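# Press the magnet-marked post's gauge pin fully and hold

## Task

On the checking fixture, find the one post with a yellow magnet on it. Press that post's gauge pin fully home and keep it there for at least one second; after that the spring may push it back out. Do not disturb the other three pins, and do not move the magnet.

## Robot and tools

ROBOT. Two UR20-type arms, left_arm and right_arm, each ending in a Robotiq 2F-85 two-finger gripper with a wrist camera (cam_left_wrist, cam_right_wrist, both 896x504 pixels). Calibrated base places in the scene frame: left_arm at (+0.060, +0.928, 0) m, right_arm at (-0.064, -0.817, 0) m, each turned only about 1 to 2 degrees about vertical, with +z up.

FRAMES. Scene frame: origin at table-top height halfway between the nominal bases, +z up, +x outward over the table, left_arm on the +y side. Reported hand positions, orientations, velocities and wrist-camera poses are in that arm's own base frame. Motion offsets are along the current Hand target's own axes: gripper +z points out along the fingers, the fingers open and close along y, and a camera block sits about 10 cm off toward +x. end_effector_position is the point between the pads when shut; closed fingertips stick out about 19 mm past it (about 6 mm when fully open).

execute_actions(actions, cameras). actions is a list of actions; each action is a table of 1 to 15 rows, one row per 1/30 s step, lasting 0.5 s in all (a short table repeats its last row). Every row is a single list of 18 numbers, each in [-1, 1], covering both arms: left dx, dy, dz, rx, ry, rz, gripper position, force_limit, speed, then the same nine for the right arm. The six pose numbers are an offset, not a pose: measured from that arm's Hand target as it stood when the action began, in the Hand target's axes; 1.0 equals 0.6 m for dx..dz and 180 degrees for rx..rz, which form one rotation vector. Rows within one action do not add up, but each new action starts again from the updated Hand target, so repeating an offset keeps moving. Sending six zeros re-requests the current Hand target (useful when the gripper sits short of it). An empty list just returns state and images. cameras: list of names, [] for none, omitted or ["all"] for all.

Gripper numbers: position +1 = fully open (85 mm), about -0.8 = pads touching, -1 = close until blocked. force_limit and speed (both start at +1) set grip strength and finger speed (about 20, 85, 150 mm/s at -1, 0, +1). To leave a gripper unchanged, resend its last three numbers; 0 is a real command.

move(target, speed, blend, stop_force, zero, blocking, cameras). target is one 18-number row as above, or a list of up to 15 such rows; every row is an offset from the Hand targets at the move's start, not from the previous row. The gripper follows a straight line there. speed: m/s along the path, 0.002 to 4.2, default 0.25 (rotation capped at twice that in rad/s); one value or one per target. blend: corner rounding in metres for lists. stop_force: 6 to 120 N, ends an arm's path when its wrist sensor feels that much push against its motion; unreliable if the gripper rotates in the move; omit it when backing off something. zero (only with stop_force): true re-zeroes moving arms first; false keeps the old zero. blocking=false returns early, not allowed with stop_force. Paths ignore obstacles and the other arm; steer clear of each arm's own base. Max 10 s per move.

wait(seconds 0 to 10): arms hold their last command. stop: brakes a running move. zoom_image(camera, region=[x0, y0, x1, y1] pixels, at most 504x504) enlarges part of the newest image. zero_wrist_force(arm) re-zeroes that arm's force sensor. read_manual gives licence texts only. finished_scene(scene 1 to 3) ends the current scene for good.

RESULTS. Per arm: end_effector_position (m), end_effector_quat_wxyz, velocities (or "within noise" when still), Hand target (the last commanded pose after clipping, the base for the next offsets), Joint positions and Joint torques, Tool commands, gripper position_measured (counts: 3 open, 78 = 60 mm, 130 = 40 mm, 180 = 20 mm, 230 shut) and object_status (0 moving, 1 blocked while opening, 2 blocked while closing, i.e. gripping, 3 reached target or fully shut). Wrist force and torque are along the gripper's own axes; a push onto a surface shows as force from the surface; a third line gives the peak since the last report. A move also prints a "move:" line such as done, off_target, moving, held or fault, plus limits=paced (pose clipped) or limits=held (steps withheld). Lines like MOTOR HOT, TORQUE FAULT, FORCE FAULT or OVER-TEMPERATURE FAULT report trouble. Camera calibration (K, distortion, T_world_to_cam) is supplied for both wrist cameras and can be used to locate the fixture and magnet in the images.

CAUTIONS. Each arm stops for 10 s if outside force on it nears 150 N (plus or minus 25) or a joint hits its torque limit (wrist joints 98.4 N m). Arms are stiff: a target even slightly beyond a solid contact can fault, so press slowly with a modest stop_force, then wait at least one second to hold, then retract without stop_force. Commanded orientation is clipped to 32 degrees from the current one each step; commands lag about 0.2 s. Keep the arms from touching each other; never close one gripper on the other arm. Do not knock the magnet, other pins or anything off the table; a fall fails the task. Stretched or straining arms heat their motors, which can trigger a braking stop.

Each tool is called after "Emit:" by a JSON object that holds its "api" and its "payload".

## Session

Works. Now scene 2.

Emit:
{"api": "execute_actions", "payload": {"actions": []}}

Scene clock: 0.00 s.
left_arm: end_effector_position=(+1.6020, +0.5513, +0.3701) position_measured=3 object_status=3 end_effector_quat_wxyz=(-0.049, +0.940, +0.190, +0.279) | right_arm: end_effector_position=(+0.4481, +0.4679, +0.3319) position_measured=3 object_status=3 end_effector_quat_wxyz=(-0.272, +0.502, +0.649, +0.503)
Joint positions: left_arm=[0.193 -0.686 0.985 -2.439 -1.472 -3.319] | right_arm=[4.007 -1.969 -2.772 1.193 2.076 2.519]
Joint velocities: within noise
Joint torques (N m): no reading
Motor temperatures (°C): left_arm=[24 35 26 38 34 34] | right_arm=[28 35 36 37 34 38]
Wrist force (N): no reading
Wrist torque (N m): no reading
Wrist force, peak (N): no reading
Hand target: left_arm +1.6020, +0.5513, +0.3701; -0.049, +0.940, +0.190, +0.279 | right_arm +0.4481, +0.4679, +0.3319; -0.272, +0.502, +0.649, +0.503
Tool commands: left_gripper/position=+1.0 left_gripper/force_limit=+1.0 left_gripper/speed=+1.0 right_gripper/position=+1.0 right_gripper/force_limit=+1.0 right_gripper/speed=+1.0
camera_calibration:
cam_left_wrist: T_world_to_cam=[[0.280319, -0.958405, -0.0536817, 0.116011], [-0.933413, -0.259108, -0.248199, 1.75322], [0.223966, 0.119682, -0.967221, 0.0591923], [0, 0, 0, 1]] pos_world=[1.5907, 0.558373, 0.498626]
cam_right_wrist: T_world_to_cam=[[0.956613, -0.13676, 0.257272, -0.433465], [0.120637, -0.61784, -0.776995, 0.502422], [0.265214, 0.774319, -0.574535, -0.162484], [0, 0, 0, 1]] pos_world=[0.39714, 0.37695, 0.408545]

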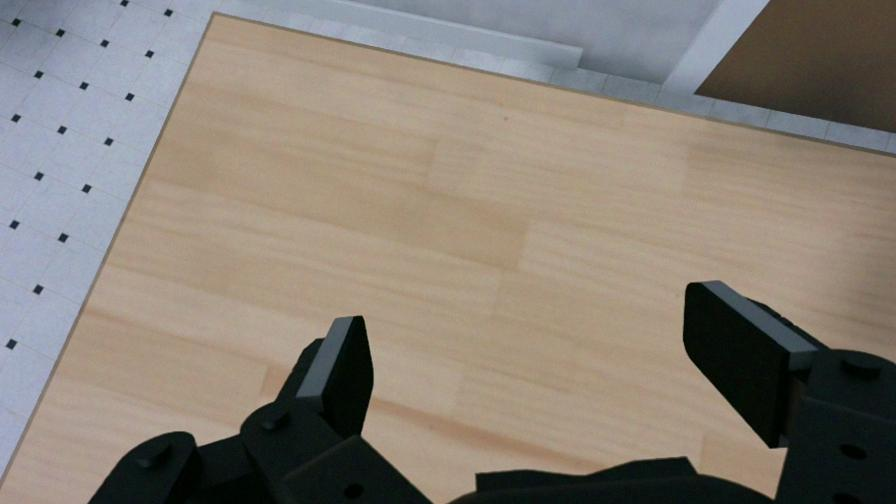

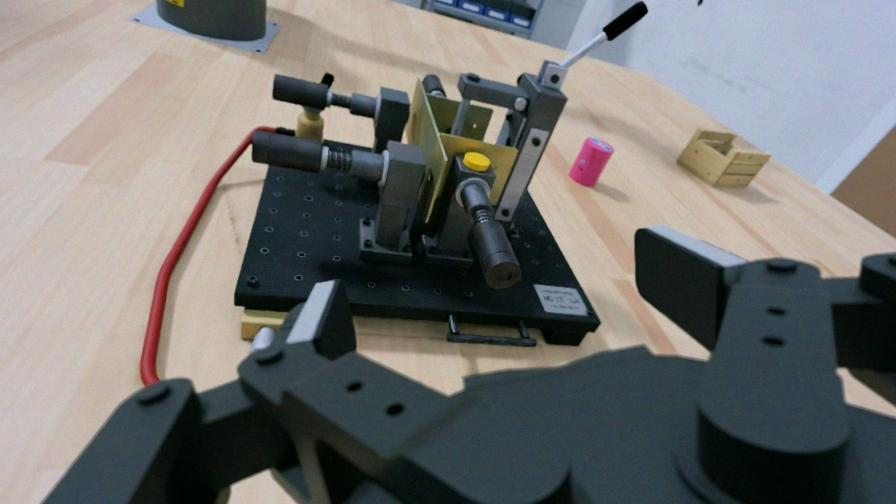

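Emit:
{"api": "move", "payload": {"target": [[0,0,0,0,0,0,1,1,1,-0.029,0.153,0.251,0.117,-0.370,0.0615,-1,-0.5,0],[0,0,0,0,0,0,1,1,1,-0.2085,0.0655,0.374,0.117,-0.370,0.0615,-1,-0.5,0]], "speed": 0.4, "blend": [0.03, 0], "cameras": ["cam_right_wrist"]}}

Scene clock: 4.53 s.
left_arm: end_effector_position=(+1.6020, +0.5513, +0.3701) position_measured=3 object_status=3 end_effector_quat_wxyz=(-0.049, +0.940, +0.190, +0.279) | right_arm: end_effector_position=(+0.5621, +0.6278, +0.1619) position_measured=232 object_status=3 end_effector_quat_wxyz=(+0.000, +0.695, +0.719, +0.000)
Joint positions: left_arm=[0.193 -0.686 0.985 -2.439 -1.472 -3.319] | right_arm=[4.223 -1.817 -2.231 -0.665 1.571 2.619]
Joint velocities: within noise
Joint torques (N m): left_arm=[0.91 -277.53 -107.99 -11.26 2.41 0.41] | right_arm=[24.49 83.97 58.51 15.86 -4.53 4.85]
Motor temperatures (°C): left_arm=[24 35 26 38 34 34] | right_arm=[28 35 36 37 34 38]
Wrist force (N): left_arm=[0.0 -0.1 -0.1] | right_arm=[-1.7 2.3 0.8]
Wrist torque (N m): left_arm=[-0.01 0.02 0.00] | right_arm=[1.34 0.54 -0.66]
Wrist force, peak (N): left_arm=[0.7 -0.5 -0.3] | right_arm=[-0.3 2.1 4.9]
Hand target: left_arm +1.6020, +0.5513, +0.3701; -0.049, +0.940, +0.190, +0.279 | right_arm +0.5621, +0.6279, +0.1617; +0.000, +0.695, +0.719, +0.000
Off the commanded pose: left_arm 0.000 m, 0 deg | right_arm 0.000 m, 0 deg.
move: done
camera_calibration:
cam_right_wrist: T_world_to_cam=[[0.988883, -0.131254, 0.0698758, -0.468111], [-0.14586, -0.947578, 0.284291, 0.640399], [0.0288985, -0.291323, -0.956188, 0.449397], [0, 0, 0, 1]] pos_world=[0.543329, 0.676305, 0.280358]
Images, in order (width x height): cam_right_wrist 896x504.

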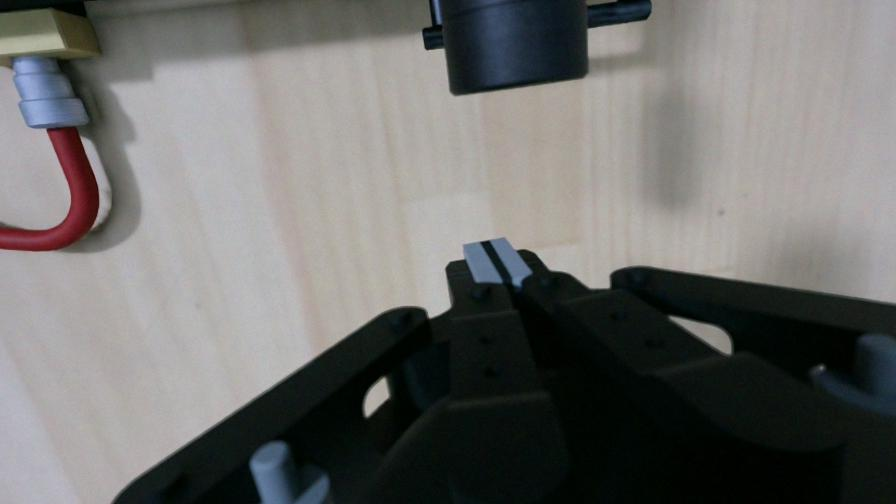

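Emit:
{"api": "move", "payload": {"target": [0,0,0,0,0,0,1,1,1,0.053,0.015,0.003,0,0,0,-1,-0.5,0], "speed": 0.1, "cameras": ["cam_right_wrist"]}}

Emit:
{"api": "move", "payload": {"target": [0,0,0,0,0,0,1,1,1,0.06,0,0,0,0,0,-1,-0.5,0], "speed": 0.02, "stop_force": 7, "cameras": ["cam_right_wrist"]}}

Scene clock: 6.13 s.
left_arm: end_effector_position=(+1.6020, +0.5513, +0.3701) position_measured=3 object_status=3 end_effector_quat_wxyz=(-0.049, +0.940, +0.190, +0.279) | right_arm: end_effector_position=(+0.5700, +0.6598, +0.1599) position_measured=232 object_status=3 end_effector_quat_wxyz=(+0.000, +0.695, +0.719, +0.000)
Joint positions: left_arm=[0.193 -0.686 0.985 -2.439 -1.472 -3.319] | right_arm=[4.232 -1.846 -2.192 -0.675 1.571 2.629]
Joint velocities: within noise
Joint torques (N m): left_arm=[4.18 -275.41 -110.4 -11.74 3.14 -0.36] | right_arm=[25.39 94.9 88.07 3.99 -3.22 4.58]
Motor temperatures (°C): left_arm=[24 35 26 38 34 34] | right_arm=[28 35 36 37 34 38]
Wrist force (N): left_arm=[0.2 0.0 0.0] | right_arm=[-1.5 2.4 0.4]
Wrist torque (N m): left_arm=[0.00 -0.01 0.00] | right_arm=[1.37 0.50 -0.70]
Wrist force, peak (N): left_arm=[0.7 -0.2 -0.2] | right_arm=[-2.5 2.0 0.8]
Hand target: left_arm +1.6020, +0.5513, +0.3701; -0.049, +0.940, +0.190, +0.279 | right_arm +0.5700, +0.6600, +0.1599; +0.000, +0.695, +0.719, +0.000
Off the commanded pose: left_arm 0.000 m, 0 deg | right_arm 0.000 m, 0 deg.
move: done
camera_calibration:
cam_right_wrist: T_world_to_cam=[[0.988883, -0.131254, 0.0698758, -0.471584], [-0.14586, -0.947578, 0.284291, 0.672442], [0.0288985, -0.291323, -0.956188, 0.456578], [0, 0, 0, 1]] pos_world=[0.551229, 0.708305, 0.278358]
Images, in order (width x height): cam_right_wrist 896x504.

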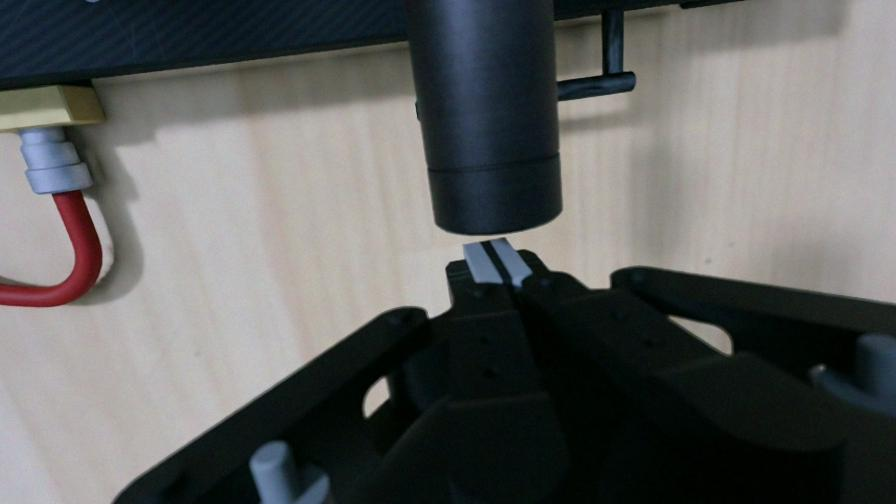

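Scene clock: 7.87 s.
left_arm: end_effector_position=(+1.6020, +0.5513, +0.3701) position_measured=3 object_status=3 end_effector_quat_wxyz=(-0.049, +0.940, +0.190, +0.279) | right_arm: end_effector_position=(+0.5697, +0.6703, +0.1598) position_measured=232 object_status=3 end_effector_quat_wxyz=(+0.000, +0.695, +0.719, +0.000)
Joint positions: left_arm=[0.193 -0.686 0.985 -2.439 -1.472 -3.319] | right_arm=[4.238 -1.853 -2.181 -0.678 1.571 2.635]
Joint velocities: within noise
Joint torques (N m): left_arm=[2.72 -284.4 -111.8 -10.94 2.56 0.6] | right_arm=[-15.75 141.06 66.69 16 -1.9 -6.74]
Motor temperatures (°C): left_arm=[24 35 26 38 34 34] | right_arm=[28 35 36 37 34 38]
Wrist force (N): left_arm=[0.4 -0.1 0.0] | right_arm=[-5.6 1.6 1.6]
Wrist torque (N m): left_arm=[-0.01 -0.05 0.00] | right_arm=[1.37 0.54 -0.69]
Wrist force, peak (N): left_arm=[0.4 0.5 -0.3] | right_arm=[-7.5 3.2 -0.4]
Hand target: left_arm +1.6020, +0.5513, +0.3701; -0.049, +0.940, +0.190, +0.279 | right_arm +0.5697, +0.6703, +0.1599; +0.000, +0.695, +0.719, +0.000 (not the last commanded pose)
Off the commanded pose: left_arm 0.000 m, 0 deg | right_arm 0.026 m, 0 deg.
move: contact (right_arm)
camera_calibration:
cam_right_wrist: T_world_to_cam=[[0.988883, -0.131254, 0.0698758, -0.469909], [-0.14586, -0.947578, 0.284291, 0.682348], [0.0288985, -0.291323, -0.956188, 0.459646], [0, 0, 0, 1]] pos_world=[0.550929, 0.718805, 0.278358]
Images, in order (width x height): cam_right_wrist 896x504.

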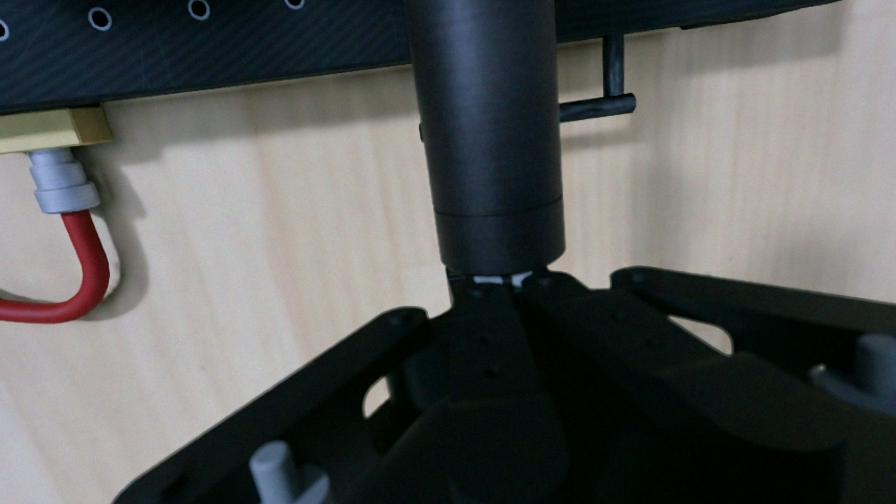

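Emit:
{"api": "move", "payload": {"target": [0,0,0,0,0,0,1,1,1,0.018,0,0,0,0,0,-1,-0.5,0], "speed": 0.03, "cameras": []}}

Emit:
{"api": "move", "payload": {"target": [0,0,0,0,0,0,1,1,1,0.03,0,0,0,0,0,-1,-0.5,0], "speed": 0.005, "stop_force": 15, "cameras": ["cam_right_wrist"]}}

Emit:
{"api": "wait", "payload": {"seconds": 1.0, "cameras": []}}

Scene clock: 8.93 s.
left_arm: end_effector_position=(+1.6020, +0.5513, +0.3701) position_measured=3 object_status=3 end_effector_quat_wxyz=(-0.049, +0.940, +0.190, +0.279) | right_arm: end_effector_position=(+0.5693, +0.6809, +0.1599) position_measured=232 object_status=3 end_effector_quat_wxyz=(+0.000, +0.695, +0.719, +0.000)
Joint positions: left_arm=[0.193 -0.686 0.985 -2.439 -1.472 -3.319] | right_arm=[4.244 -1.86 -2.17 -0.682 1.571 2.641]
Joint velocities: within noise
Joint torques (N m): left_arm=[4.49 -282.96 -110.62 -11 3.5 1.52] | right_arm=[23.34 94.25 94.19 8.19 -1.54 6.33]
Motor temperatures (°C): left_arm=[24 35 26 38 34 34] | right_arm=[28 35 36 37 34 38]
Wrist force (N): left_arm=[0.3 0.0 -0.1] | right_arm=[-11.7 4.1 -1.2]
Wrist torque (N m): left_arm=[0.00 -0.03 -0.01] | right_arm=[1.38 0.62 -0.62]
Wrist force, peak (N): left_arm=[0.5 -0.2 -0.5] | right_arm=[-11.9 3.9 -1.1]
Hand target: left_arm +1.6020, +0.5513, +0.3701; -0.049, +0.940, +0.190, +0.279 | right_arm +0.5693, +0.6811, +0.1599; +0.000, +0.695, +0.719, +0.000
Off the commanded pose: left_arm 0.000 m, 0 deg | right_arm 0.000 m, 0 deg.
move: done
No camera images: "cameras" was empty.

Scene clock: 11.47 s.
left_arm: end_effector_position=(+1.6020, +0.5513, +0.3701) position_measured=3 object_status=3 end_effector_quat_wxyz=(-0.049, +0.940, +0.190, +0.279) | right_arm: end_effector_position=(+0.5690, +0.6906, +0.1598) position_measured=232 object_status=3 end_effector_quat_wxyz=(+0.000, +0.695, +0.719, +0.000)
Joint positions: left_arm=[0.193 -0.686 0.985 -2.439 -1.472 -3.319] | right_arm=[4.25 -1.867 -2.16 -0.686 1.571 2.646]
Joint velocities: within noise
Joint torques (N m): left_arm=[5.33 -284.83 -111 -10.96 3.7 2.39] | right_arm=[10.88 139.84 78.01 21.2 5.18 -2.82]
Motor temperatures (°C): left_arm=[24 35 26 38 34 34] | right_arm=[28 35 36 37 34 38]
Wrist force (N): left_arm=[0.1 -0.1 -0.1] | right_arm=[-32.0 4.0 -7.0]
Wrist torque (N m): left_arm=[0.00 -0.01 0.00] | right_arm=[1.25 0.99 -0.50]
Wrist force, peak (N): left_arm=[0.7 -0.3 -0.4] | right_arm=[-37.2 2.7 -7.0]
Hand target: left_arm +1.6020, +0.5513, +0.3701; -0.049, +0.940, +0.190, +0.279 | right_arm +0.5690, +0.6905, +0.1598; +0.000, +0.695, +0.719, +0.000 (not the last commanded pose)
Off the commanded pose: left_arm 0.000 m, 0 deg | right_arm 0.009 m, 0 deg.
move: contact (right_arm)
camera_calibration:
cam_right_wrist: T_world_to_cam=[[0.988868, -0.131335, 0.0699374, -0.4665], [-0.145962, -0.947502, 0.284491, 0.701426], [0.0289021, -0.291532, -0.956124, 0.465716], [0, 0, 0, 1]] pos_world=[0.550228, 0.739105, 0.278359]
Images, in order (width x height): cam_right_wrist 896x504.

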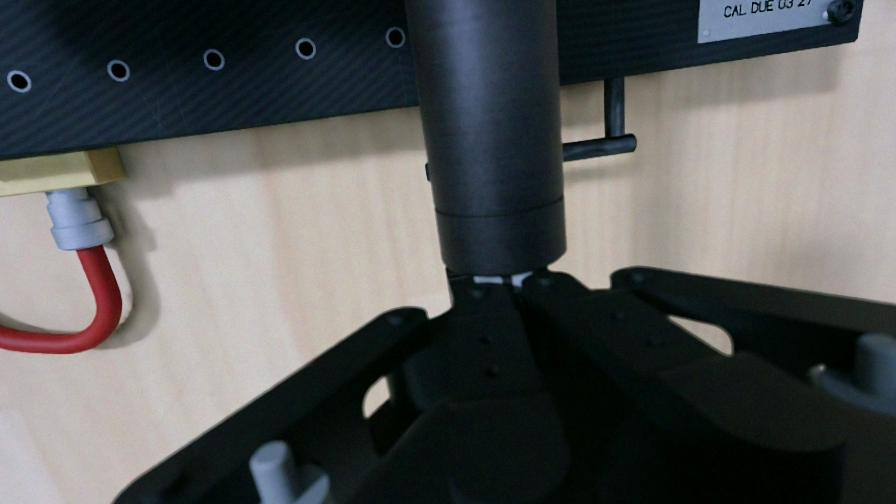

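Scene clock: 12.47 s.
left_arm: end_effector_position=(+1.6020, +0.5513, +0.3701) position_measured=3 object_status=3 end_effector_quat_wxyz=(-0.049, +0.940, +0.190, +0.279) | right_arm: end_effector_position=(+0.5690, +0.6905, +0.1598) position_measured=232 object_status=3 end_effector_quat_wxyz=(+0.000, +0.695, +0.719, +0.000)
Joint positions: left_arm=[0.193 -0.686 0.985 -2.439 -1.472 -3.319] | right_arm=[4.25 -1.867 -2.16 -0.686 1.571 2.646]
Joint velocities: within noise
Joint torques (N m): left_arm=[2.4 -284.49 -114.13 -11.27 3.93 1.74] | right_arm=[-4.31 147.55 77.81 18.98 10.08 -6.61]
Motor temperatures (°C): left_arm=[24 35 26 38 34 34] | right_arm=[28 35 36 37 34 38]
Wrist force (N): left_arm=[0.5 -0.1 -0.2] | right_arm=[-23.9 5.1 0.2]
Wrist torque (N m): left_arm=[-0.01 -0.06 -0.01] | right_arm=[1.36 0.77 -0.52]
Wrist force, peak (N): left_arm=[0.4 -0.5 -0.2] | right_arm=[-32.0 4.1 -7.5]
Hand target: left_arm +1.6020, +0.5513, +0.3701; -0.049, +0.940, +0.190, +0.279 | right_arm +0.5690, +0.6905, +0.1598; +0.000, +0.695, +0.719, +0.000 (not the last commanded pose)
Tool commands: left_gripper/position=+1.0 left_gripper/force_limit=+1.0 left_gripper/speed=+1.0 right_gripper/position=-1.0 right_gripper/force_limit=-0.5 right_gripper/speed=+0.0
Off the commanded pose: left_arm 0.000 m, 0 deg | right_arm 0.009 m, 0 deg.
wait: 1.00 s; at rest by 0.17 s
No camera images: "cameras" was empty.

Emit:
{"api": "move", "payload": {"target": [0,0,0,0,0,0,1,1,1,0.02,0,0,0,0,0,-1,-0.5,0], "speed": 0.003, "stop_force": 14, "cameras": ["cam_right_wrist"]}}

Emit:
{"api": "wait", "payload": {"seconds": 1.2, "cameras": []}}

Scene clock: 15.13 s.
left_arm: end_effector_position=(+1.6020, +0.5513, +0.3701) position_measured=3 object_status=3 end_effector_quat_wxyz=(-0.049, +0.940, +0.190, +0.279) | right_arm: end_effector_position=(+0.5690, +0.6907, +0.1598) position_measured=232 object_status=3 end_effector_quat_wxyz=(+0.000, +0.695, +0.719, +0.000)
Joint positions: left_arm=[0.193 -0.686 0.985 -2.439 -1.472 -3.319] | right_arm=[4.25 -1.867 -2.16 -0.686 1.571 2.646]
Joint velocities: within noise
Joint torques (N m): left_arm=[4.03 -284.91 -115.39 -11.39 5.34 1.91] | right_arm=[21.58 131.84 90.3 23.63 9.24 1.58]
Motor temperatures (°C): left_arm=[24 35 26 38 34 34] | right_arm=[28 35 36 37 34 38]
Wrist force (N): left_arm=[0.2 -0.1 -0.2] | right_arm=[-45.2 0.6 -8.2]
Wrist torque (N m): left_arm=[-0.01 -0.03 0.00] | right_arm=[1.27 1.10 -0.47]
Wrist force, peak (N): left_arm=[0.7 0.0 0.0] | right_arm=[-47.6 -0.4 -7.5]
Hand target: left_arm +1.6020, +0.5513, +0.3701; -0.049, +0.940, +0.190, +0.279 | right_arm +0.5690, +0.6906, +0.1598; +0.000, +0.695, +0.719, +0.000 (not the last commanded pose)
Off the commanded pose: left_arm 0.000 m, 0 deg | right_arm 0.012 m, 0 deg.
move: contact (right_arm)
camera_calibration:
cam_right_wrist: T_world_to_cam=[[0.988885, -0.131273, 0.0698139, -0.466509], [-0.145867, -0.94751, 0.284514, 0.701467], [0.0288005, -0.291535, -0.956126, 0.465804], [0, 0, 0, 1]] pos_world=[0.550229, 0.739205, 0.278359]
Images, in order (width x height): cam_right_wrist 896x504.

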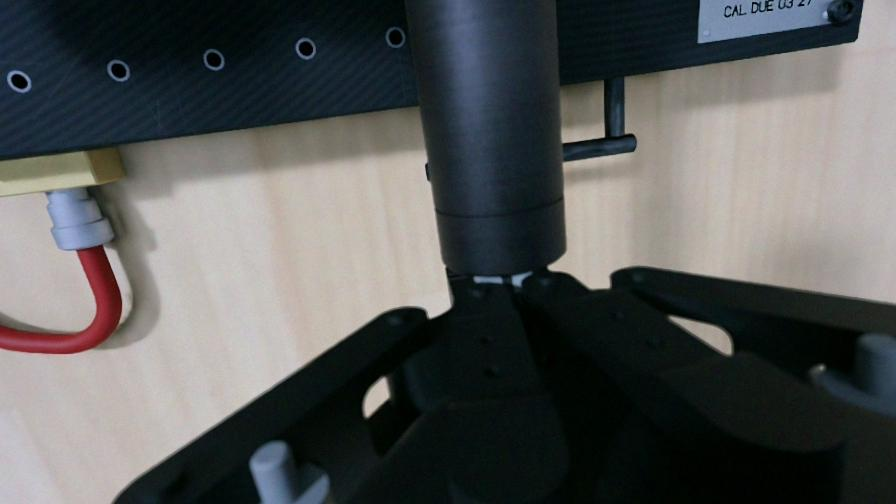

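Scene clock: 16.33 s.
left_arm: end_effector_position=(+1.6020, +0.5513, +0.3701) position_measured=3 object_status=3 end_effector_quat_wxyz=(-0.049, +0.940, +0.190, +0.279) | right_arm: end_effector_position=(+0.5690, +0.6906, +0.1598) position_measured=232 object_status=3 end_effector_quat_wxyz=(+0.000, +0.695, +0.719, +0.000)
Joint positions: left_arm=[0.193 -0.686 0.985 -2.439 -1.472 -3.319] | right_arm=[4.25 -1.867 -2.16 -0.686 1.571 2.646]
Joint velocities: within noise
Joint torques (N m): left_arm=[7.76 -284.44 -116.25 -11.12 4.62 2.27] | right_arm=[19.26 143.65 83.41 21.93 9.29 -5.58]
Motor temperatures (°C): left_arm=[24 35 26 38 34 34] | right_arm=[28 35 36 37 34 38]
Wrist force (N): left_arm=[0.3 -0.3 -0.1] | right_arm=[-41.1 2.7 -9.9]
Wrist torque (N m): left_arm=[-0.05 -0.03 -0.01] | right_arm=[1.30 1.14 -0.47]
Wrist force, peak (N): left_arm=[0.5 -0.2 -0.3] | right_arm=[-45.2 0.8 -8.9]
Hand target: left_arm +1.6020, +0.5513, +0.3701; -0.049, +0.940, +0.190, +0.279 | right_arm +0.5690, +0.6906, +0.1598; +0.000, +0.695, +0.719, +0.000 (not the last commanded pose)
Tool commands: left_gripper/position=+1.0 left_gripper/force_limit=+1.0 left_gripper/speed=+1.0 right_gripper/position=-1.0 right_gripper/force_limit=-0.5 right_gripper/speed=+0.0
Off the commanded pose: left_arm 0.000 m, 0 deg | right_arm 0.012 m, 0 deg.
wait: 1.20 s; at rest by 0.17 s
No camera images: "cameras" was empty.

Firm stop at 41 N. Retreat and finish.

Emit:
{"api": "move", "payload": {"target": [0,0,0,0,0,0,1,1,1,-0.07,0,0,0,0,0,-1,-0.5,0], "speed": 0.12, "cameras": ["cam_right_wrist"]}}

Emit:
{"api": "finished_scene", "payload": {"scene": 2}}

Scene clock: 17.37 s.
left_arm: end_effector_position=(+1.6020, +0.5513, +0.3701) position_measured=3 object_status=3 end_effector_quat_wxyz=(-0.049, +0.940, +0.190, +0.279) | right_arm: end_effector_position=(+0.5704, +0.6489, +0.1598) position_measured=232 object_status=3 end_effector_quat_wxyz=(+0.000, +0.695, +0.719, +0.000)
Joint positions: left_arm=[0.193 -0.686 0.985 -2.439 -1.472 -3.319] | right_arm=[4.226 -1.839 -2.203 -0.671 1.571 2.622]
Joint velocities: within noise
Joint torques (N m): left_arm=[3.47 -284.63 -117.82 -10.54 5.38 2.11] | right_arm=[-25.38 126.24 57.54 14.49 -2.4 -6.45]
Motor temperatures (°C): left_arm=[24 35 26 38 34 34] | right_arm=[28 35 36 37 34 38]
Wrist force (N): left_arm=[0.4 -0.2 -0.2] | right_arm=[-0.5 2.0 1.6]
Wrist torque (N m): left_arm=[-0.03 -0.06 0.00] | right_arm=[1.30 0.33 -0.69]
Wrist force, peak (N): left_arm=[0.7 0.1 -0.2] | right_arm=[-40.9 2.6 -9.9]
Hand target: left_arm +1.6020, +0.5513, +0.3701; -0.049, +0.940, +0.190, +0.279 | right_arm +0.5704, +0.6486, +0.1598; +0.000, +0.695, +0.719, +0.000
Off the commanded pose: left_arm 0.000 m, 0 deg | right_arm 0.000 m, 0 deg.
move: done
camera_calibration:
cam_right_wrist: T_world_to_cam=[[0.988882, -0.131252, 0.0698981, -0.473416], [-0.145868, -0.947541, 0.284409, 0.662118], [0.0289019, -0.291443, -0.956151, 0.453464], [0, 0, 0, 1]] pos_world=[0.551629, 0.697405, 0.278358]
Images, in order (width x height): cam_right_wrist 896x504.

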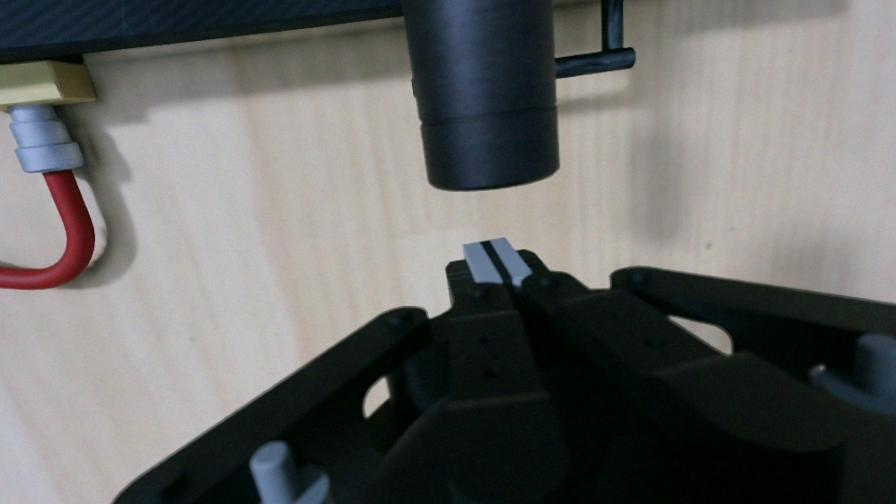

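The scene is finished: the task was done.


## Next scene

The same job, from a new start.

Emit:
{"api": "execute_actions", "payload": {"actions": []}}

Scene clock: 0.00 s.
left_arm: end_effector_position=(+0.3071, -0.4220, +0.1602) position_measured=3 object_status=3 end_effector_quat_wxyz=(+0.066, +0.956, -0.074, +0.275) | right_arm: end_effector_position=(+0.4900, -0.3027, +0.2369) position_measured=3 object_status=3 end_effector_quat_wxyz=(+0.548, -0.467, -0.511, -0.471)
Joint positions: left_arm=[-1.763 -1.739 2.857 -2.766 -1.003 1.555] | right_arm=[2.511 -2.074 -2.06 -2.212 2.389 -0.015]
Joint velocities: within noise
Joint torques (N m): no reading
Motor temperatures (°C): left_arm=[24 35 26 38 34 33] | right_arm=[28 35 35 36 33 38]
Wrist force (N): no reading
Wrist torque (N m): no reading
Wrist force, peak (N): no reading
Hand target: left_arm +0.3071, -0.4220, +0.1602; +0.066, +0.956, -0.074, +0.275 | right_arm +0.4900, -0.3027, +0.2369; +0.548, -0.467, -0.511, -0.471
Tool commands: left_gripper/position=+1.0 left_gripper/force_limit=+1.0 left_gripper/speed=+1.0 right_gripper/position=+1.0 right_gripper/force_limit=+1.0 right_gripper/speed=+1.0
camera_calibration:
cam_left_wrist: T_world_to_cam=[[-0.285835, -0.958093, 0.0188626, -0.30276], [-0.929607, 0.27245, -0.248197, 0.463413], [0.232657, -0.0884782, -0.968526, 0.172428], [0, 0, 0, 1]] pos_world=[0.304136, -0.401073, 0.28773]
cam_right_wrist: T_world_to_cam=[[0.978979, 0.0562001, -0.196068, -0.399553], [-0.174505, -0.266853, -0.947807, 0.238768], [-0.105588, 0.962097, -0.251436, 0.530477], [0, 0, 0, 1]] pos_world=[0.488832, -0.424199, 0.281347]

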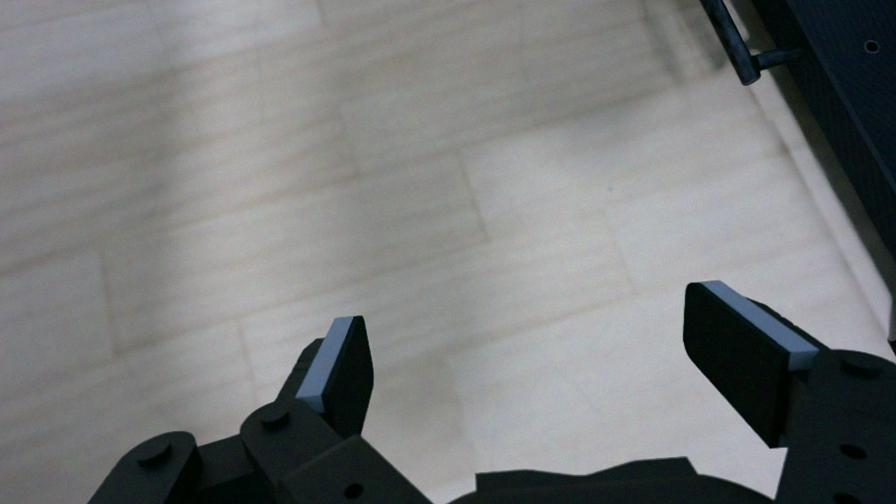

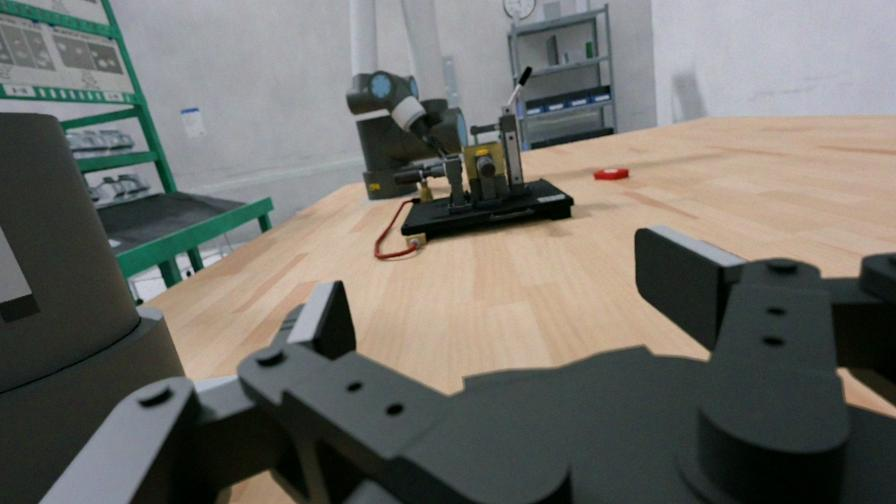

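Emit:
{"api": "zoom_image", "payload": {"camera": "cam_right_wrist", "region": [370, 60, 590, 270]}}

Scaled by 2.291 from the camera's 896x504 image, which has a finer 1280x720 frame.

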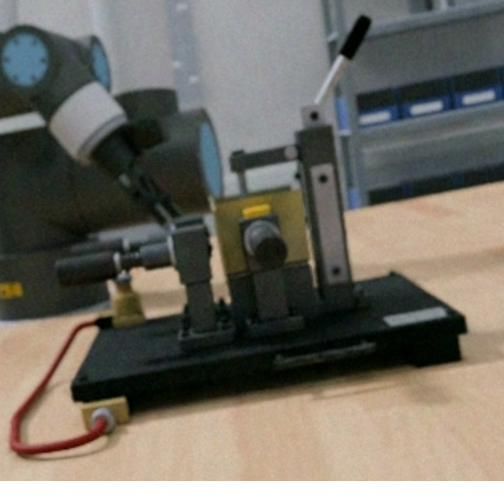

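Emit:
{"api": "move", "payload": {"target": [0,0,0,0,0,0,1,1,1,0.117,0.335,0.725,-0.108,-0.232,0.026,-1,-0.5,0], "speed": 0.5, "cameras": []}}

Emit:
{"api": "move", "payload": {"target": [0,0,0,0,0,0,1,1,1,0.4905,-0.4467,0.4815,0,0,0,-1,-0.5,0], "speed": 0.5, "cameras": ["cam_right_wrist"]}}

Scene clock: 3.77 s.
left_arm: end_effector_position=(+0.3071, -0.4220, +0.1602) position_measured=3 object_status=3 end_effector_quat_wxyz=(+0.066, +0.956, -0.074, +0.275) | right_arm: end_effector_position=(+0.6395, +0.1505, +0.3195) position_measured=232 object_status=3 end_effector_quat_wxyz=(-0.264, +0.707, +0.568, +0.330)
Joint positions: left_arm=[-1.763 -1.739 2.857 -2.766 -1.003 1.555] | right_arm=[3.316 -1.619 -2.56 -0.105 2.357 2.142]
Joint velocities: within noise
Joint torques (N m): left_arm=[6.51 -12.01 -57.59 -9.47 3.49 -0.25] | right_arm=[18.86 42.04 49.62 16 0.22 5.13]
Motor temperatures (°C): left_arm=[24 35 26 38 34 33] | right_arm=[28 35 35 36 33 38]
Wrist force (N): left_arm=[0.0 0.2 -0.3] | right_arm=[-0.8 0.5 1.9]
Wrist torque (N m): left_arm=[0.04 0.01 0.01] | right_arm=[0.54 0.34 -0.18]
Wrist force, peak (N): left_arm=[-0.1 -0.5 -0.3] | right_arm=[2.9 4.2 4.5]
Hand target: left_arm +0.3071, -0.4220, +0.1602; +0.066, +0.956, -0.074, +0.275 | right_arm +0.6395, +0.1505, +0.3195; -0.264, +0.707, +0.568, +0.330
Off the commanded pose: left_arm 0.000 m, 0 deg | right_arm 0.000 m, 0 deg.
move: done
No camera images: "cameras" was empty.

Scene clock: 5.50 s.
left_arm: end_effector_position=(+0.3071, -0.4220, +0.1602) position_measured=3 object_status=3 end_effector_quat_wxyz=(+0.066, +0.956, -0.074, +0.275) | right_arm: end_effector_position=(+0.4665, +0.6090, +0.3588) position_measured=232 object_status=3 end_effector_quat_wxyz=(-0.264, +0.707, +0.568, +0.330)
Joint positions: left_arm=[-1.763 -1.739 2.857 -2.766 -1.003 1.555] | right_arm=[4.236 -1.636 -2.583 0.362 1.767 2.972]
Joint velocities: within noise
Joint torques (N m): left_arm=[6.42 -11.7 -60.92 -8.35 4.08 -0.25] | right_arm=[13.3 40.79 72.49 14.98 -3.12 6.1]
Motor temperatures (°C): left_arm=[24 35 26 38 34 33] | right_arm=[28 35 35 36 33 38]
Wrist force (N): left_arm=[0.0 0.0 -0.3] | right_arm=[0.2 0.6 1.4]
Wrist torque (N m): left_arm=[0.01 0.01 0.00] | right_arm=[0.69 0.08 -0.11]
Wrist force, peak (N): left_arm=[0.2 -0.3 -0.4] | right_arm=[3.1 -1.7 4.5]
Hand target: left_arm +0.3071, -0.4220, +0.1602; +0.066, +0.956, -0.074, +0.275 | right_arm +0.4665, +0.6092, +0.3588; -0.264, +0.707, +0.568, +0.330
Off the commanded pose: left_arm 0.000 m, 0 deg | right_arm 0.000 m, 0 deg.
move: done
camera_calibration:
cam_right_wrist: T_world_to_cam=[[0.926477, -0.368012, -0.0787857, -0.16315], [-0.350094, -0.765922, -0.539257, 0.832772], [0.138109, 0.527191, -0.838448, 0.043345], [0, 0, 0, 1]] pos_world=[0.436717, 0.554946, 0.472567]
Images, in order (width x height): cam_right_wrist 896x504.

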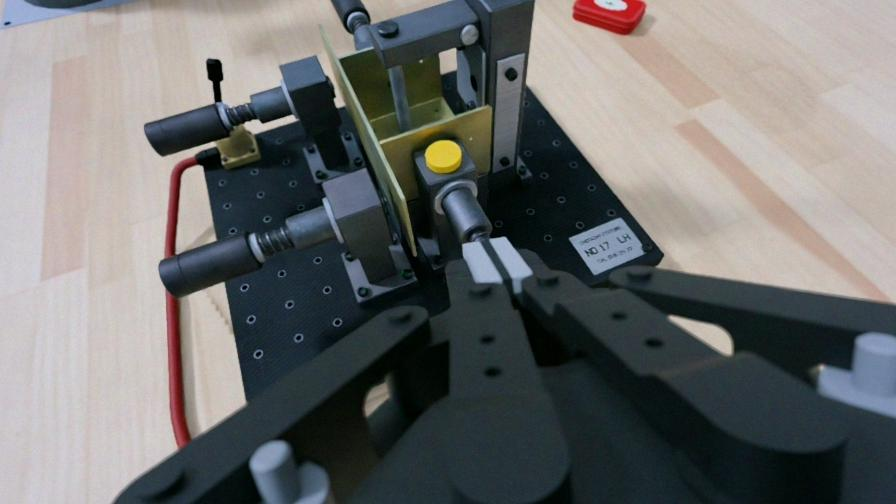

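Emit:
{"api": "move", "payload": {"target": [[0,0,0,0,0,0,1,1,1,-0.1,0.0893,0.0857,0.033,-0.2765,-0.0706,-1,-0.5,0],[0,0,0,0,0,0,1,1,1,-0.248,0.088,0.218,0.033,-0.2765,-0.0706,-1,-0.5,0]], "speed": 0.35, "blend": [0.02, 0], "cameras": ["cam_right_wrist"]}}

Scene clock: 8.70 s.
left_arm: end_effector_position=(+0.3071, -0.4220, +0.1602) position_measured=3 object_status=3 end_effector_quat_wxyz=(+0.066, +0.956, -0.074, +0.275) | right_arm: end_effector_position=(+0.5192, +0.6022, +0.1609) position_measured=232 object_status=3 end_effector_quat_wxyz=(+0.001, +0.700, +0.714, +0.000)
Joint positions: left_arm=[-1.763 -1.739 2.857 -2.766 -1.003 1.555] | right_arm=[4.257 -1.773 -2.297 -0.643 1.57 2.667]
Joint velocities: within noise
Joint torques (N m): left_arm=[4.18 -7.38 -61.13 -7.26 4.04 -0.79] | right_arm=[-12.44 75.27 52.44 14.45 -4.06 5.64]
Motor temperatures (°C): left_arm=[24 35 26 38 34 33] | right_arm=[28 35 35 36 33 38]
Wrist force (N): left_arm=[0.0 0.2 -0.2] | right_arm=[-0.2 2.5 1.5]
Wrist torque (N m): left_arm=[0.03 0.00 0.00] | right_arm=[1.55 -0.04 -0.46]
Wrist force, peak (N): left_arm=[0.4 0.1 -0.4] | right_arm=[-0.1 2.3 5.1]
Hand target: left_arm +0.3071, -0.4220, +0.1602; +0.066, +0.956, -0.074, +0.275 | right_arm +0.5193, +0.6021, +0.1608; +0.001, +0.700, +0.714, +0.000
Off the commanded pose: left_arm 0.000 m, 0 deg | right_arm 0.000 m, 0 deg.
move: done
camera_calibration:
cam_right_wrist: T_world_to_cam=[[0.986925, -0.144428, 0.0715545, -0.420295], [-0.158981, -0.945374, 0.284593, 0.615566], [0.0265425, -0.292248, -0.955974, 0.444021], [0, 0, 0, 1]] pos_world=[0.500877, 0.651002, 0.279361]
Images, in order (width x height): cam_right_wrist 896x504.

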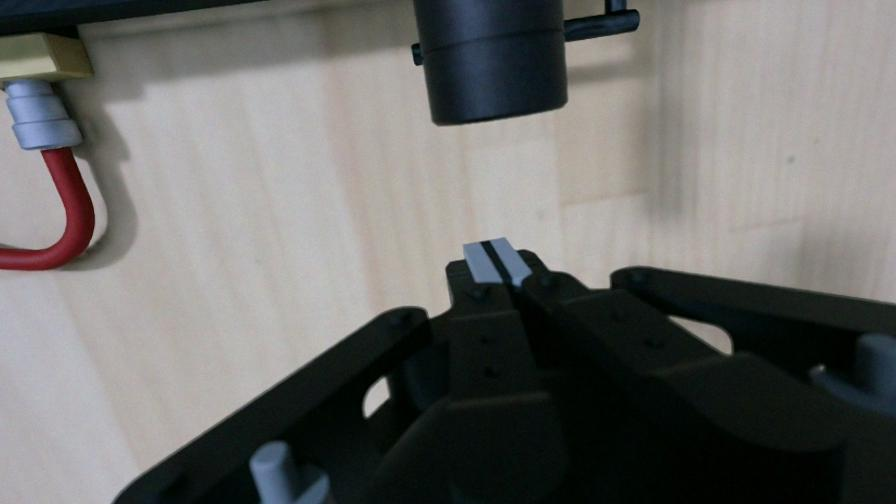

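Emit:
{"api": "move", "payload": {"target": [0,0,0,0,0,0,1,1,1,0.046,0.0045,0.001,0,0,0,-1,-0.5,0], "speed": 0.12, "cameras": []}}

Emit:
{"api": "move", "payload": {"target": [0,0,0,0,0,0,1,1,1,0.06,0,0,0,0,0,-1,-0.5,0], "speed": 0.025, "stop_force": 7, "cameras": ["cam_right_wrist"]}}

Scene clock: 11.47 s.
left_arm: end_effector_position=(+0.3071, -0.4220, +0.1602) position_measured=3 object_status=3 end_effector_quat_wxyz=(+0.066, +0.956, -0.074, +0.275) | right_arm: end_effector_position=(+0.5214, +0.6296, +0.1602) position_measured=232 object_status=3 end_effector_quat_wxyz=(+0.001, +0.700, +0.714, +0.000)
Joint positions: left_arm=[-1.763 -1.739 2.857 -2.766 -1.003 1.555] | right_arm=[4.27 -1.795 -2.267 -0.651 1.57 2.679]
Joint velocities: within noise
Joint torques (N m): left_arm=[8.46 -7.74 -61.93 -7.24 4.23 -1.05] | right_arm=[17.35 87.94 79.54 5.31 -1.79 7.37]
Motor temperatures (°C): left_arm=[24 35 26 38 34 33] | right_arm=[28 35 35 36 33 38]
Wrist force (N): left_arm=[-0.1 -0.1 -0.1] | right_arm=[-1.1 2.4 1.9]
Wrist torque (N m): left_arm=[-0.01 0.02 0.00] | right_arm=[1.59 0.21 -0.40]
Wrist force, peak (N): left_arm=[0.5 0.1 -0.4] | right_arm=[-0.2 2.9 1.6]
Hand target: left_arm +0.3071, -0.4220, +0.1602; +0.066, +0.956, -0.074, +0.275 | right_arm +0.5214, +0.6298, +0.1602; +0.001, +0.700, +0.714, +0.000
Off the commanded pose: left_arm 0.000 m, 0 deg | right_arm 0.000 m, 0 deg.
move: done
No camera images: "cameras" was empty.

Scene clock: 13.07 s.
left_arm: end_effector_position=(+0.3071, -0.4220, +0.1602) position_measured=3 object_status=3 end_effector_quat_wxyz=(+0.066, +0.956, -0.074, +0.275) | right_arm: end_effector_position=(+0.5213, +0.6384, +0.1602) position_measured=232 object_status=3 end_effector_quat_wxyz=(+0.001, +0.700, +0.714, +0.000)
Joint positions: left_arm=[-1.763 -1.739 2.857 -2.766 -1.003 1.555] | right_arm=[4.275 -1.801 -2.258 -0.654 1.57 2.684]
Joint velocities: within noise
Joint torques (N m): left_arm=[12.09 -7.74 -65.48 -7.29 3.9 -0.84] | right_arm=[-19.76 125.91 58.44 12.7 -1.51 -7.59]
Motor temperatures (°C): left_arm=[24 35 26 38 34 33] | right_arm=[28 35 35 36 33 38]
Wrist force (N): left_arm=[0.2 0.1 -0.2] | right_arm=[-1.2 1.9 1.6]
Wrist torque (N m): left_arm=[0.03 -0.03 0.00] | right_arm=[1.52 0.23 -0.38]
Wrist force, peak (N): left_arm=[-0.5 -0.1 -0.2] | right_arm=[-8.0 2.1 1.7]
Hand target: left_arm +0.3071, -0.4220, +0.1602; +0.066, +0.956, -0.074, +0.275 | right_arm +0.5213, +0.6384, +0.1602; +0.001, +0.700, +0.714, +0.000 (not the last commanded pose)
Off the commanded pose: left_arm 0.000 m, 0 deg | right_arm 0.027 m, 0 deg.
move: contact (right_arm)
camera_calibration:
cam_right_wrist: T_world_to_cam=[[0.986925, -0.144428, 0.0715545, -0.417089], [-0.158981, -0.945374, 0.284593, 0.650322], [0.0265425, -0.292248, -0.955974, 0.453876], [0, 0, 0, 1]] pos_world=[0.502977, 0.687202, 0.278661]
Images, in order (width x height): cam_right_wrist 896x504.

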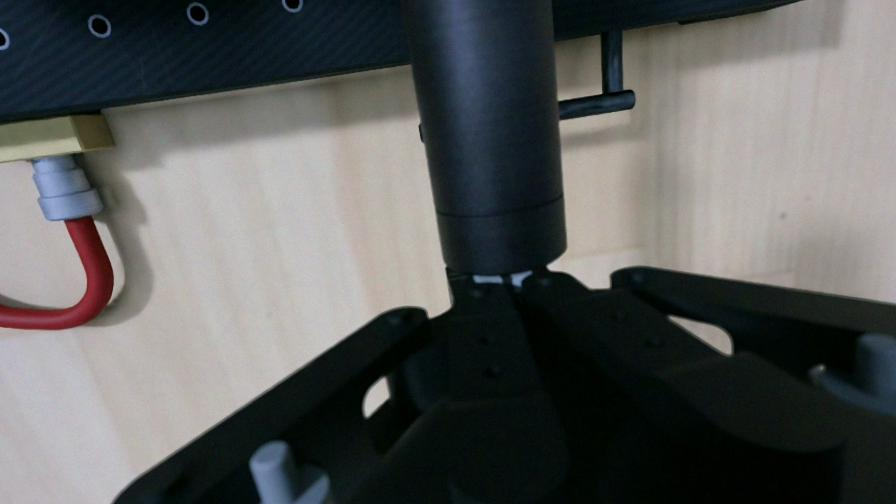

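Emit:
{"api": "move", "payload": {"target": [0,0,0,0,0,0,1,1,1,0.021,0,0,0,0,0,-1,-0.5,0], "speed": 0.035, "cameras": []}}

Emit:
{"api": "move", "payload": {"target": [0,0,0,0,0,0,1,1,1,0.035,0,0,0,0,0,-1,-0.5,0], "speed": 0.005, "stop_force": 24, "cameras": ["cam_right_wrist"]}}

Emit:
{"api": "wait", "payload": {"seconds": 1.2, "cameras": []}}

Scene clock: 14.23 s.
left_arm: end_effector_position=(+0.3071, -0.4220, +0.1602) position_measured=3 object_status=3 end_effector_quat_wxyz=(+0.066, +0.956, -0.074, +0.275) | right_arm: end_effector_position=(+0.5210, +0.6508, +0.1602) position_measured=232 object_status=3 end_effector_quat_wxyz=(+0.001, +0.700, +0.714, +0.000)
Joint positions: left_arm=[-1.763 -1.739 2.857 -2.766 -1.003 1.555] | right_arm=[4.281 -1.81 -2.245 -0.658 1.57 2.691]
Joint velocities: within noise
Joint torques (N m): left_arm=[13.79 -11.04 -65.7 -7.39 3.77 0.11] | right_arm=[28.72 84.36 87.59 8.03 -0.33 5.23]
Motor temperatures (°C): left_arm=[24 35 26 38 34 33] | right_arm=[28 35 35 36 33 38]
Wrist force (N): left_arm=[-0.1 0.1 -0.1] | right_arm=[-11.7 2.1 -0.6]
Wrist torque (N m): left_arm=[0.02 0.02 0.00] | right_arm=[1.56 0.46 -0.35]
Wrist force, peak (N): left_arm=[0.0 0.1 -0.4] | right_arm=[-11.8 2.1 -1.4]
Hand target: left_arm +0.3071, -0.4220, +0.1602; +0.066, +0.956, -0.074, +0.275 | right_arm +0.5210, +0.6510, +0.1602; +0.001, +0.700, +0.714, +0.000
Off the commanded pose: left_arm 0.000 m, 0 deg | right_arm 0.000 m, 0 deg.
move: done
No camera images: "cameras" was empty.

Scene clock: 16.47 s.
left_arm: end_effector_position=(+0.3071, -0.4220, +0.1602) position_measured=3 object_status=3 end_effector_quat_wxyz=(+0.066, +0.956, -0.074, +0.275) | right_arm: end_effector_position=(+0.5209, +0.6588, +0.1601) position_measured=232 object_status=3 end_effector_quat_wxyz=(+0.001, +0.700, +0.714, +0.000)
Joint positions: left_arm=[-1.763 -1.739 2.857 -2.766 -1.003 1.555] | right_arm=[4.286 -1.816 -2.236 -0.66 1.57 2.695]
Joint velocities: within noise
Joint torques (N m): left_arm=[9.61 -8.12 -64.99 -8.19 3.71 -0.51] | right_arm=[14.53 128.99 80.08 24.06 8.04 -2.19]
Motor temperatures (°C): left_arm=[24 35 26 38 34 33] | right_arm=[28 35 35 36 33 38]
Wrist force (N): left_arm=[-0.1 0.0 -0.3] | right_arm=[-40.9 4.3 -9.9]
Wrist torque (N m): left_arm=[0.01 0.02 0.00] | right_arm=[1.65 1.08 -0.33]
Wrist force, peak (N): left_arm=[0.0 0.3 -0.3] | right_arm=[-45.1 3.1 -8.8]
Hand target: left_arm +0.3071, -0.4220, +0.1602; +0.066, +0.956, -0.074, +0.275 | right_arm +0.5209, +0.6587, +0.1601; +0.001, +0.700, +0.714, +0.000 (not the last commanded pose)
Off the commanded pose: left_arm 0.000 m, 0 deg | right_arm 0.013 m, 0 deg.
move: contact (right_arm)
camera_calibration:
cam_right_wrist: T_world_to_cam=[[0.986911, -0.14454, 0.0715253, -0.413646], [-0.159086, -0.945292, 0.284808, 0.669506], [0.0264462, -0.292458, -0.955912, 0.459933], [0, 0, 0, 1]] pos_world=[0.502576, 0.707602, 0.278561]
Images, in order (width x height): cam_right_wrist 896x504.

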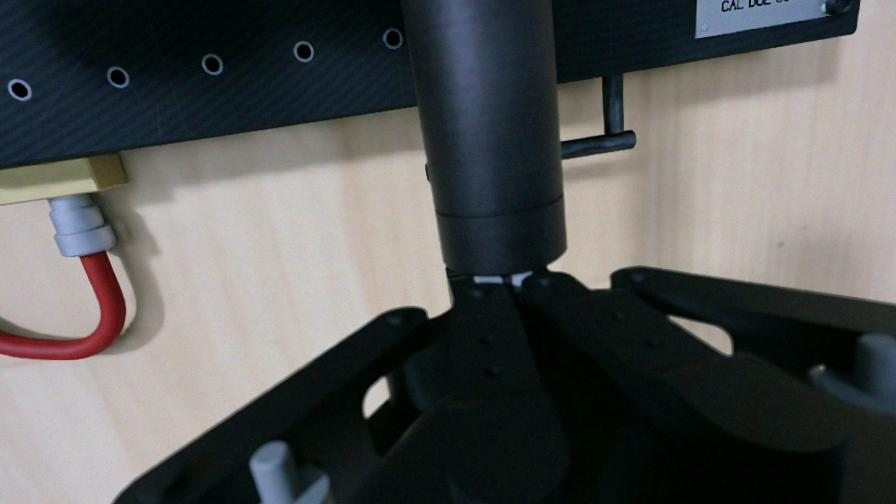

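Scene clock: 17.67 s.
left_arm: end_effector_position=(+0.3071, -0.4220, +0.1602) position_measured=3 object_status=3 end_effector_quat_wxyz=(+0.066, +0.956, -0.074, +0.275) | right_arm: end_effector_position=(+0.5209, +0.6587, +0.1601) position_measured=232 object_status=3 end_effector_quat_wxyz=(+0.001, +0.700, +0.714, +0.000)
Joint positions: left_arm=[-1.763 -1.739 2.857 -2.766 -1.003 1.555] | right_arm=[4.286 -1.816 -2.236 -0.66 1.57 2.695]
Joint velocities: within noise
Joint torques (N m): left_arm=[15.47 -4.95 -66.2 -8.84 4.14 -0.37] | right_arm=[-1.55 137.68 82.56 19.63 9.95 -6.61]
Motor temperatures (°C): left_arm=[24 35 26 38 34 33] | right_arm=[28 35 35 36 33 38]
Wrist force (N): left_arm=[0.0 -0.1 -0.1] | right_arm=[-30.4 6.7 3.1]
Wrist torque (N m): left_arm=[0.00 -0.01 0.00] | right_arm=[1.67 0.77 -0.30]
Wrist force, peak (N): left_arm=[-0.3 0.2 -0.5] | right_arm=[-40.2 4.6 -8.3]
Hand target: left_arm +0.3071, -0.4220, +0.1602; +0.066, +0.956, -0.074, +0.275 | right_arm +0.5209, +0.6587, +0.1601; +0.001, +0.700, +0.714, +0.000 (not the last commanded pose)
Tool commands: left_gripper/position=+1.0 left_gripper/force_limit=+1.0 left_gripper/speed=+1.0 right_gripper/position=-1.0 right_gripper/force_limit=-0.5 right_gripper/speed=+0.0
Off the commanded pose: left_arm 0.000 m, 0 deg | right_arm 0.013 m, 0 deg.
wait: 1.20 s; at rest by 0.17 s
No camera images: "cameras" was empty.

Emit:
{"api": "move", "payload": {"target": [0,0,0,0,0,0,1,1,1,-0.06,0,0,0,0,0,-1,-0.5,0], "speed": 0.12, "cameras": ["cam_right_wrist"]}}

Emit:
{"api": "finished_scene", "payload": {"scene": 3}}

Scene clock: 18.67 s.
left_arm: end_effector_position=(+0.3071, -0.4220, +0.1602) position_measured=3 object_status=3 end_effector_quat_wxyz=(+0.066, +0.956, -0.074, +0.275) | right_arm: end_effector_position=(+0.5215, +0.6229, +0.1602) position_measured=232 object_status=3 end_effector_quat_wxyz=(+0.001, +0.700, +0.714, +0.000)
Joint positions: left_arm=[-1.763 -1.739 2.857 -2.766 -1.003 1.555] | right_arm=[4.266 -1.79 -2.274 -0.649 1.57 2.676]
Joint velocities: within noise
Joint torques (N m): left_arm=[16.51 -2.23 -69.43 -8.02 3.93 -0.95] | right_arm=[-21.11 127.29 57.63 14.65 -2.39 -6.67]
Motor temperatures (°C): left_arm=[24 35 26 38 34 33] | right_arm=[28 35 35 36 33 38]
Wrist force (N): left_arm=[-0.2 0.0 0.0] | right_arm=[-1.5 1.7 1.6]
Wrist torque (N m): left_arm=[0.00 0.04 0.00] | right_arm=[1.47 0.26 -0.41]
Wrist force, peak (N): left_arm=[-0.4 0.0 0.3] | right_arm=[-30.3 7.0 3.0]
Hand target: left_arm +0.3071, -0.4220, +0.1602; +0.066, +0.956, -0.074, +0.275 | right_arm +0.5216, +0.6227, +0.1602; +0.001, +0.700, +0.714, +0.000
Off the commanded pose: left_arm 0.000 m, 0 deg | right_arm 0.000 m, 0 deg.
move: done
camera_calibration:
cam_right_wrist: T_world_to_cam=[[0.986928, -0.144448, 0.0714717, -0.419588], [-0.158979, -0.945342, 0.284699, 0.635664], [0.0264411, -0.29234, -0.955949, 0.449444], [0, 0, 0, 1]] pos_world=[0.503277, 0.671702, 0.278661]
Images, in order (width x height): cam_right_wrist 896x504.

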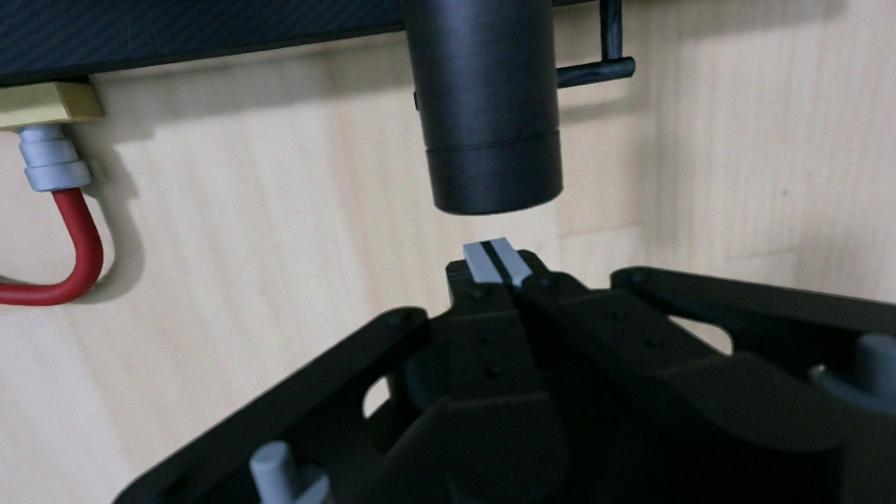

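The scene is finished: the task was done.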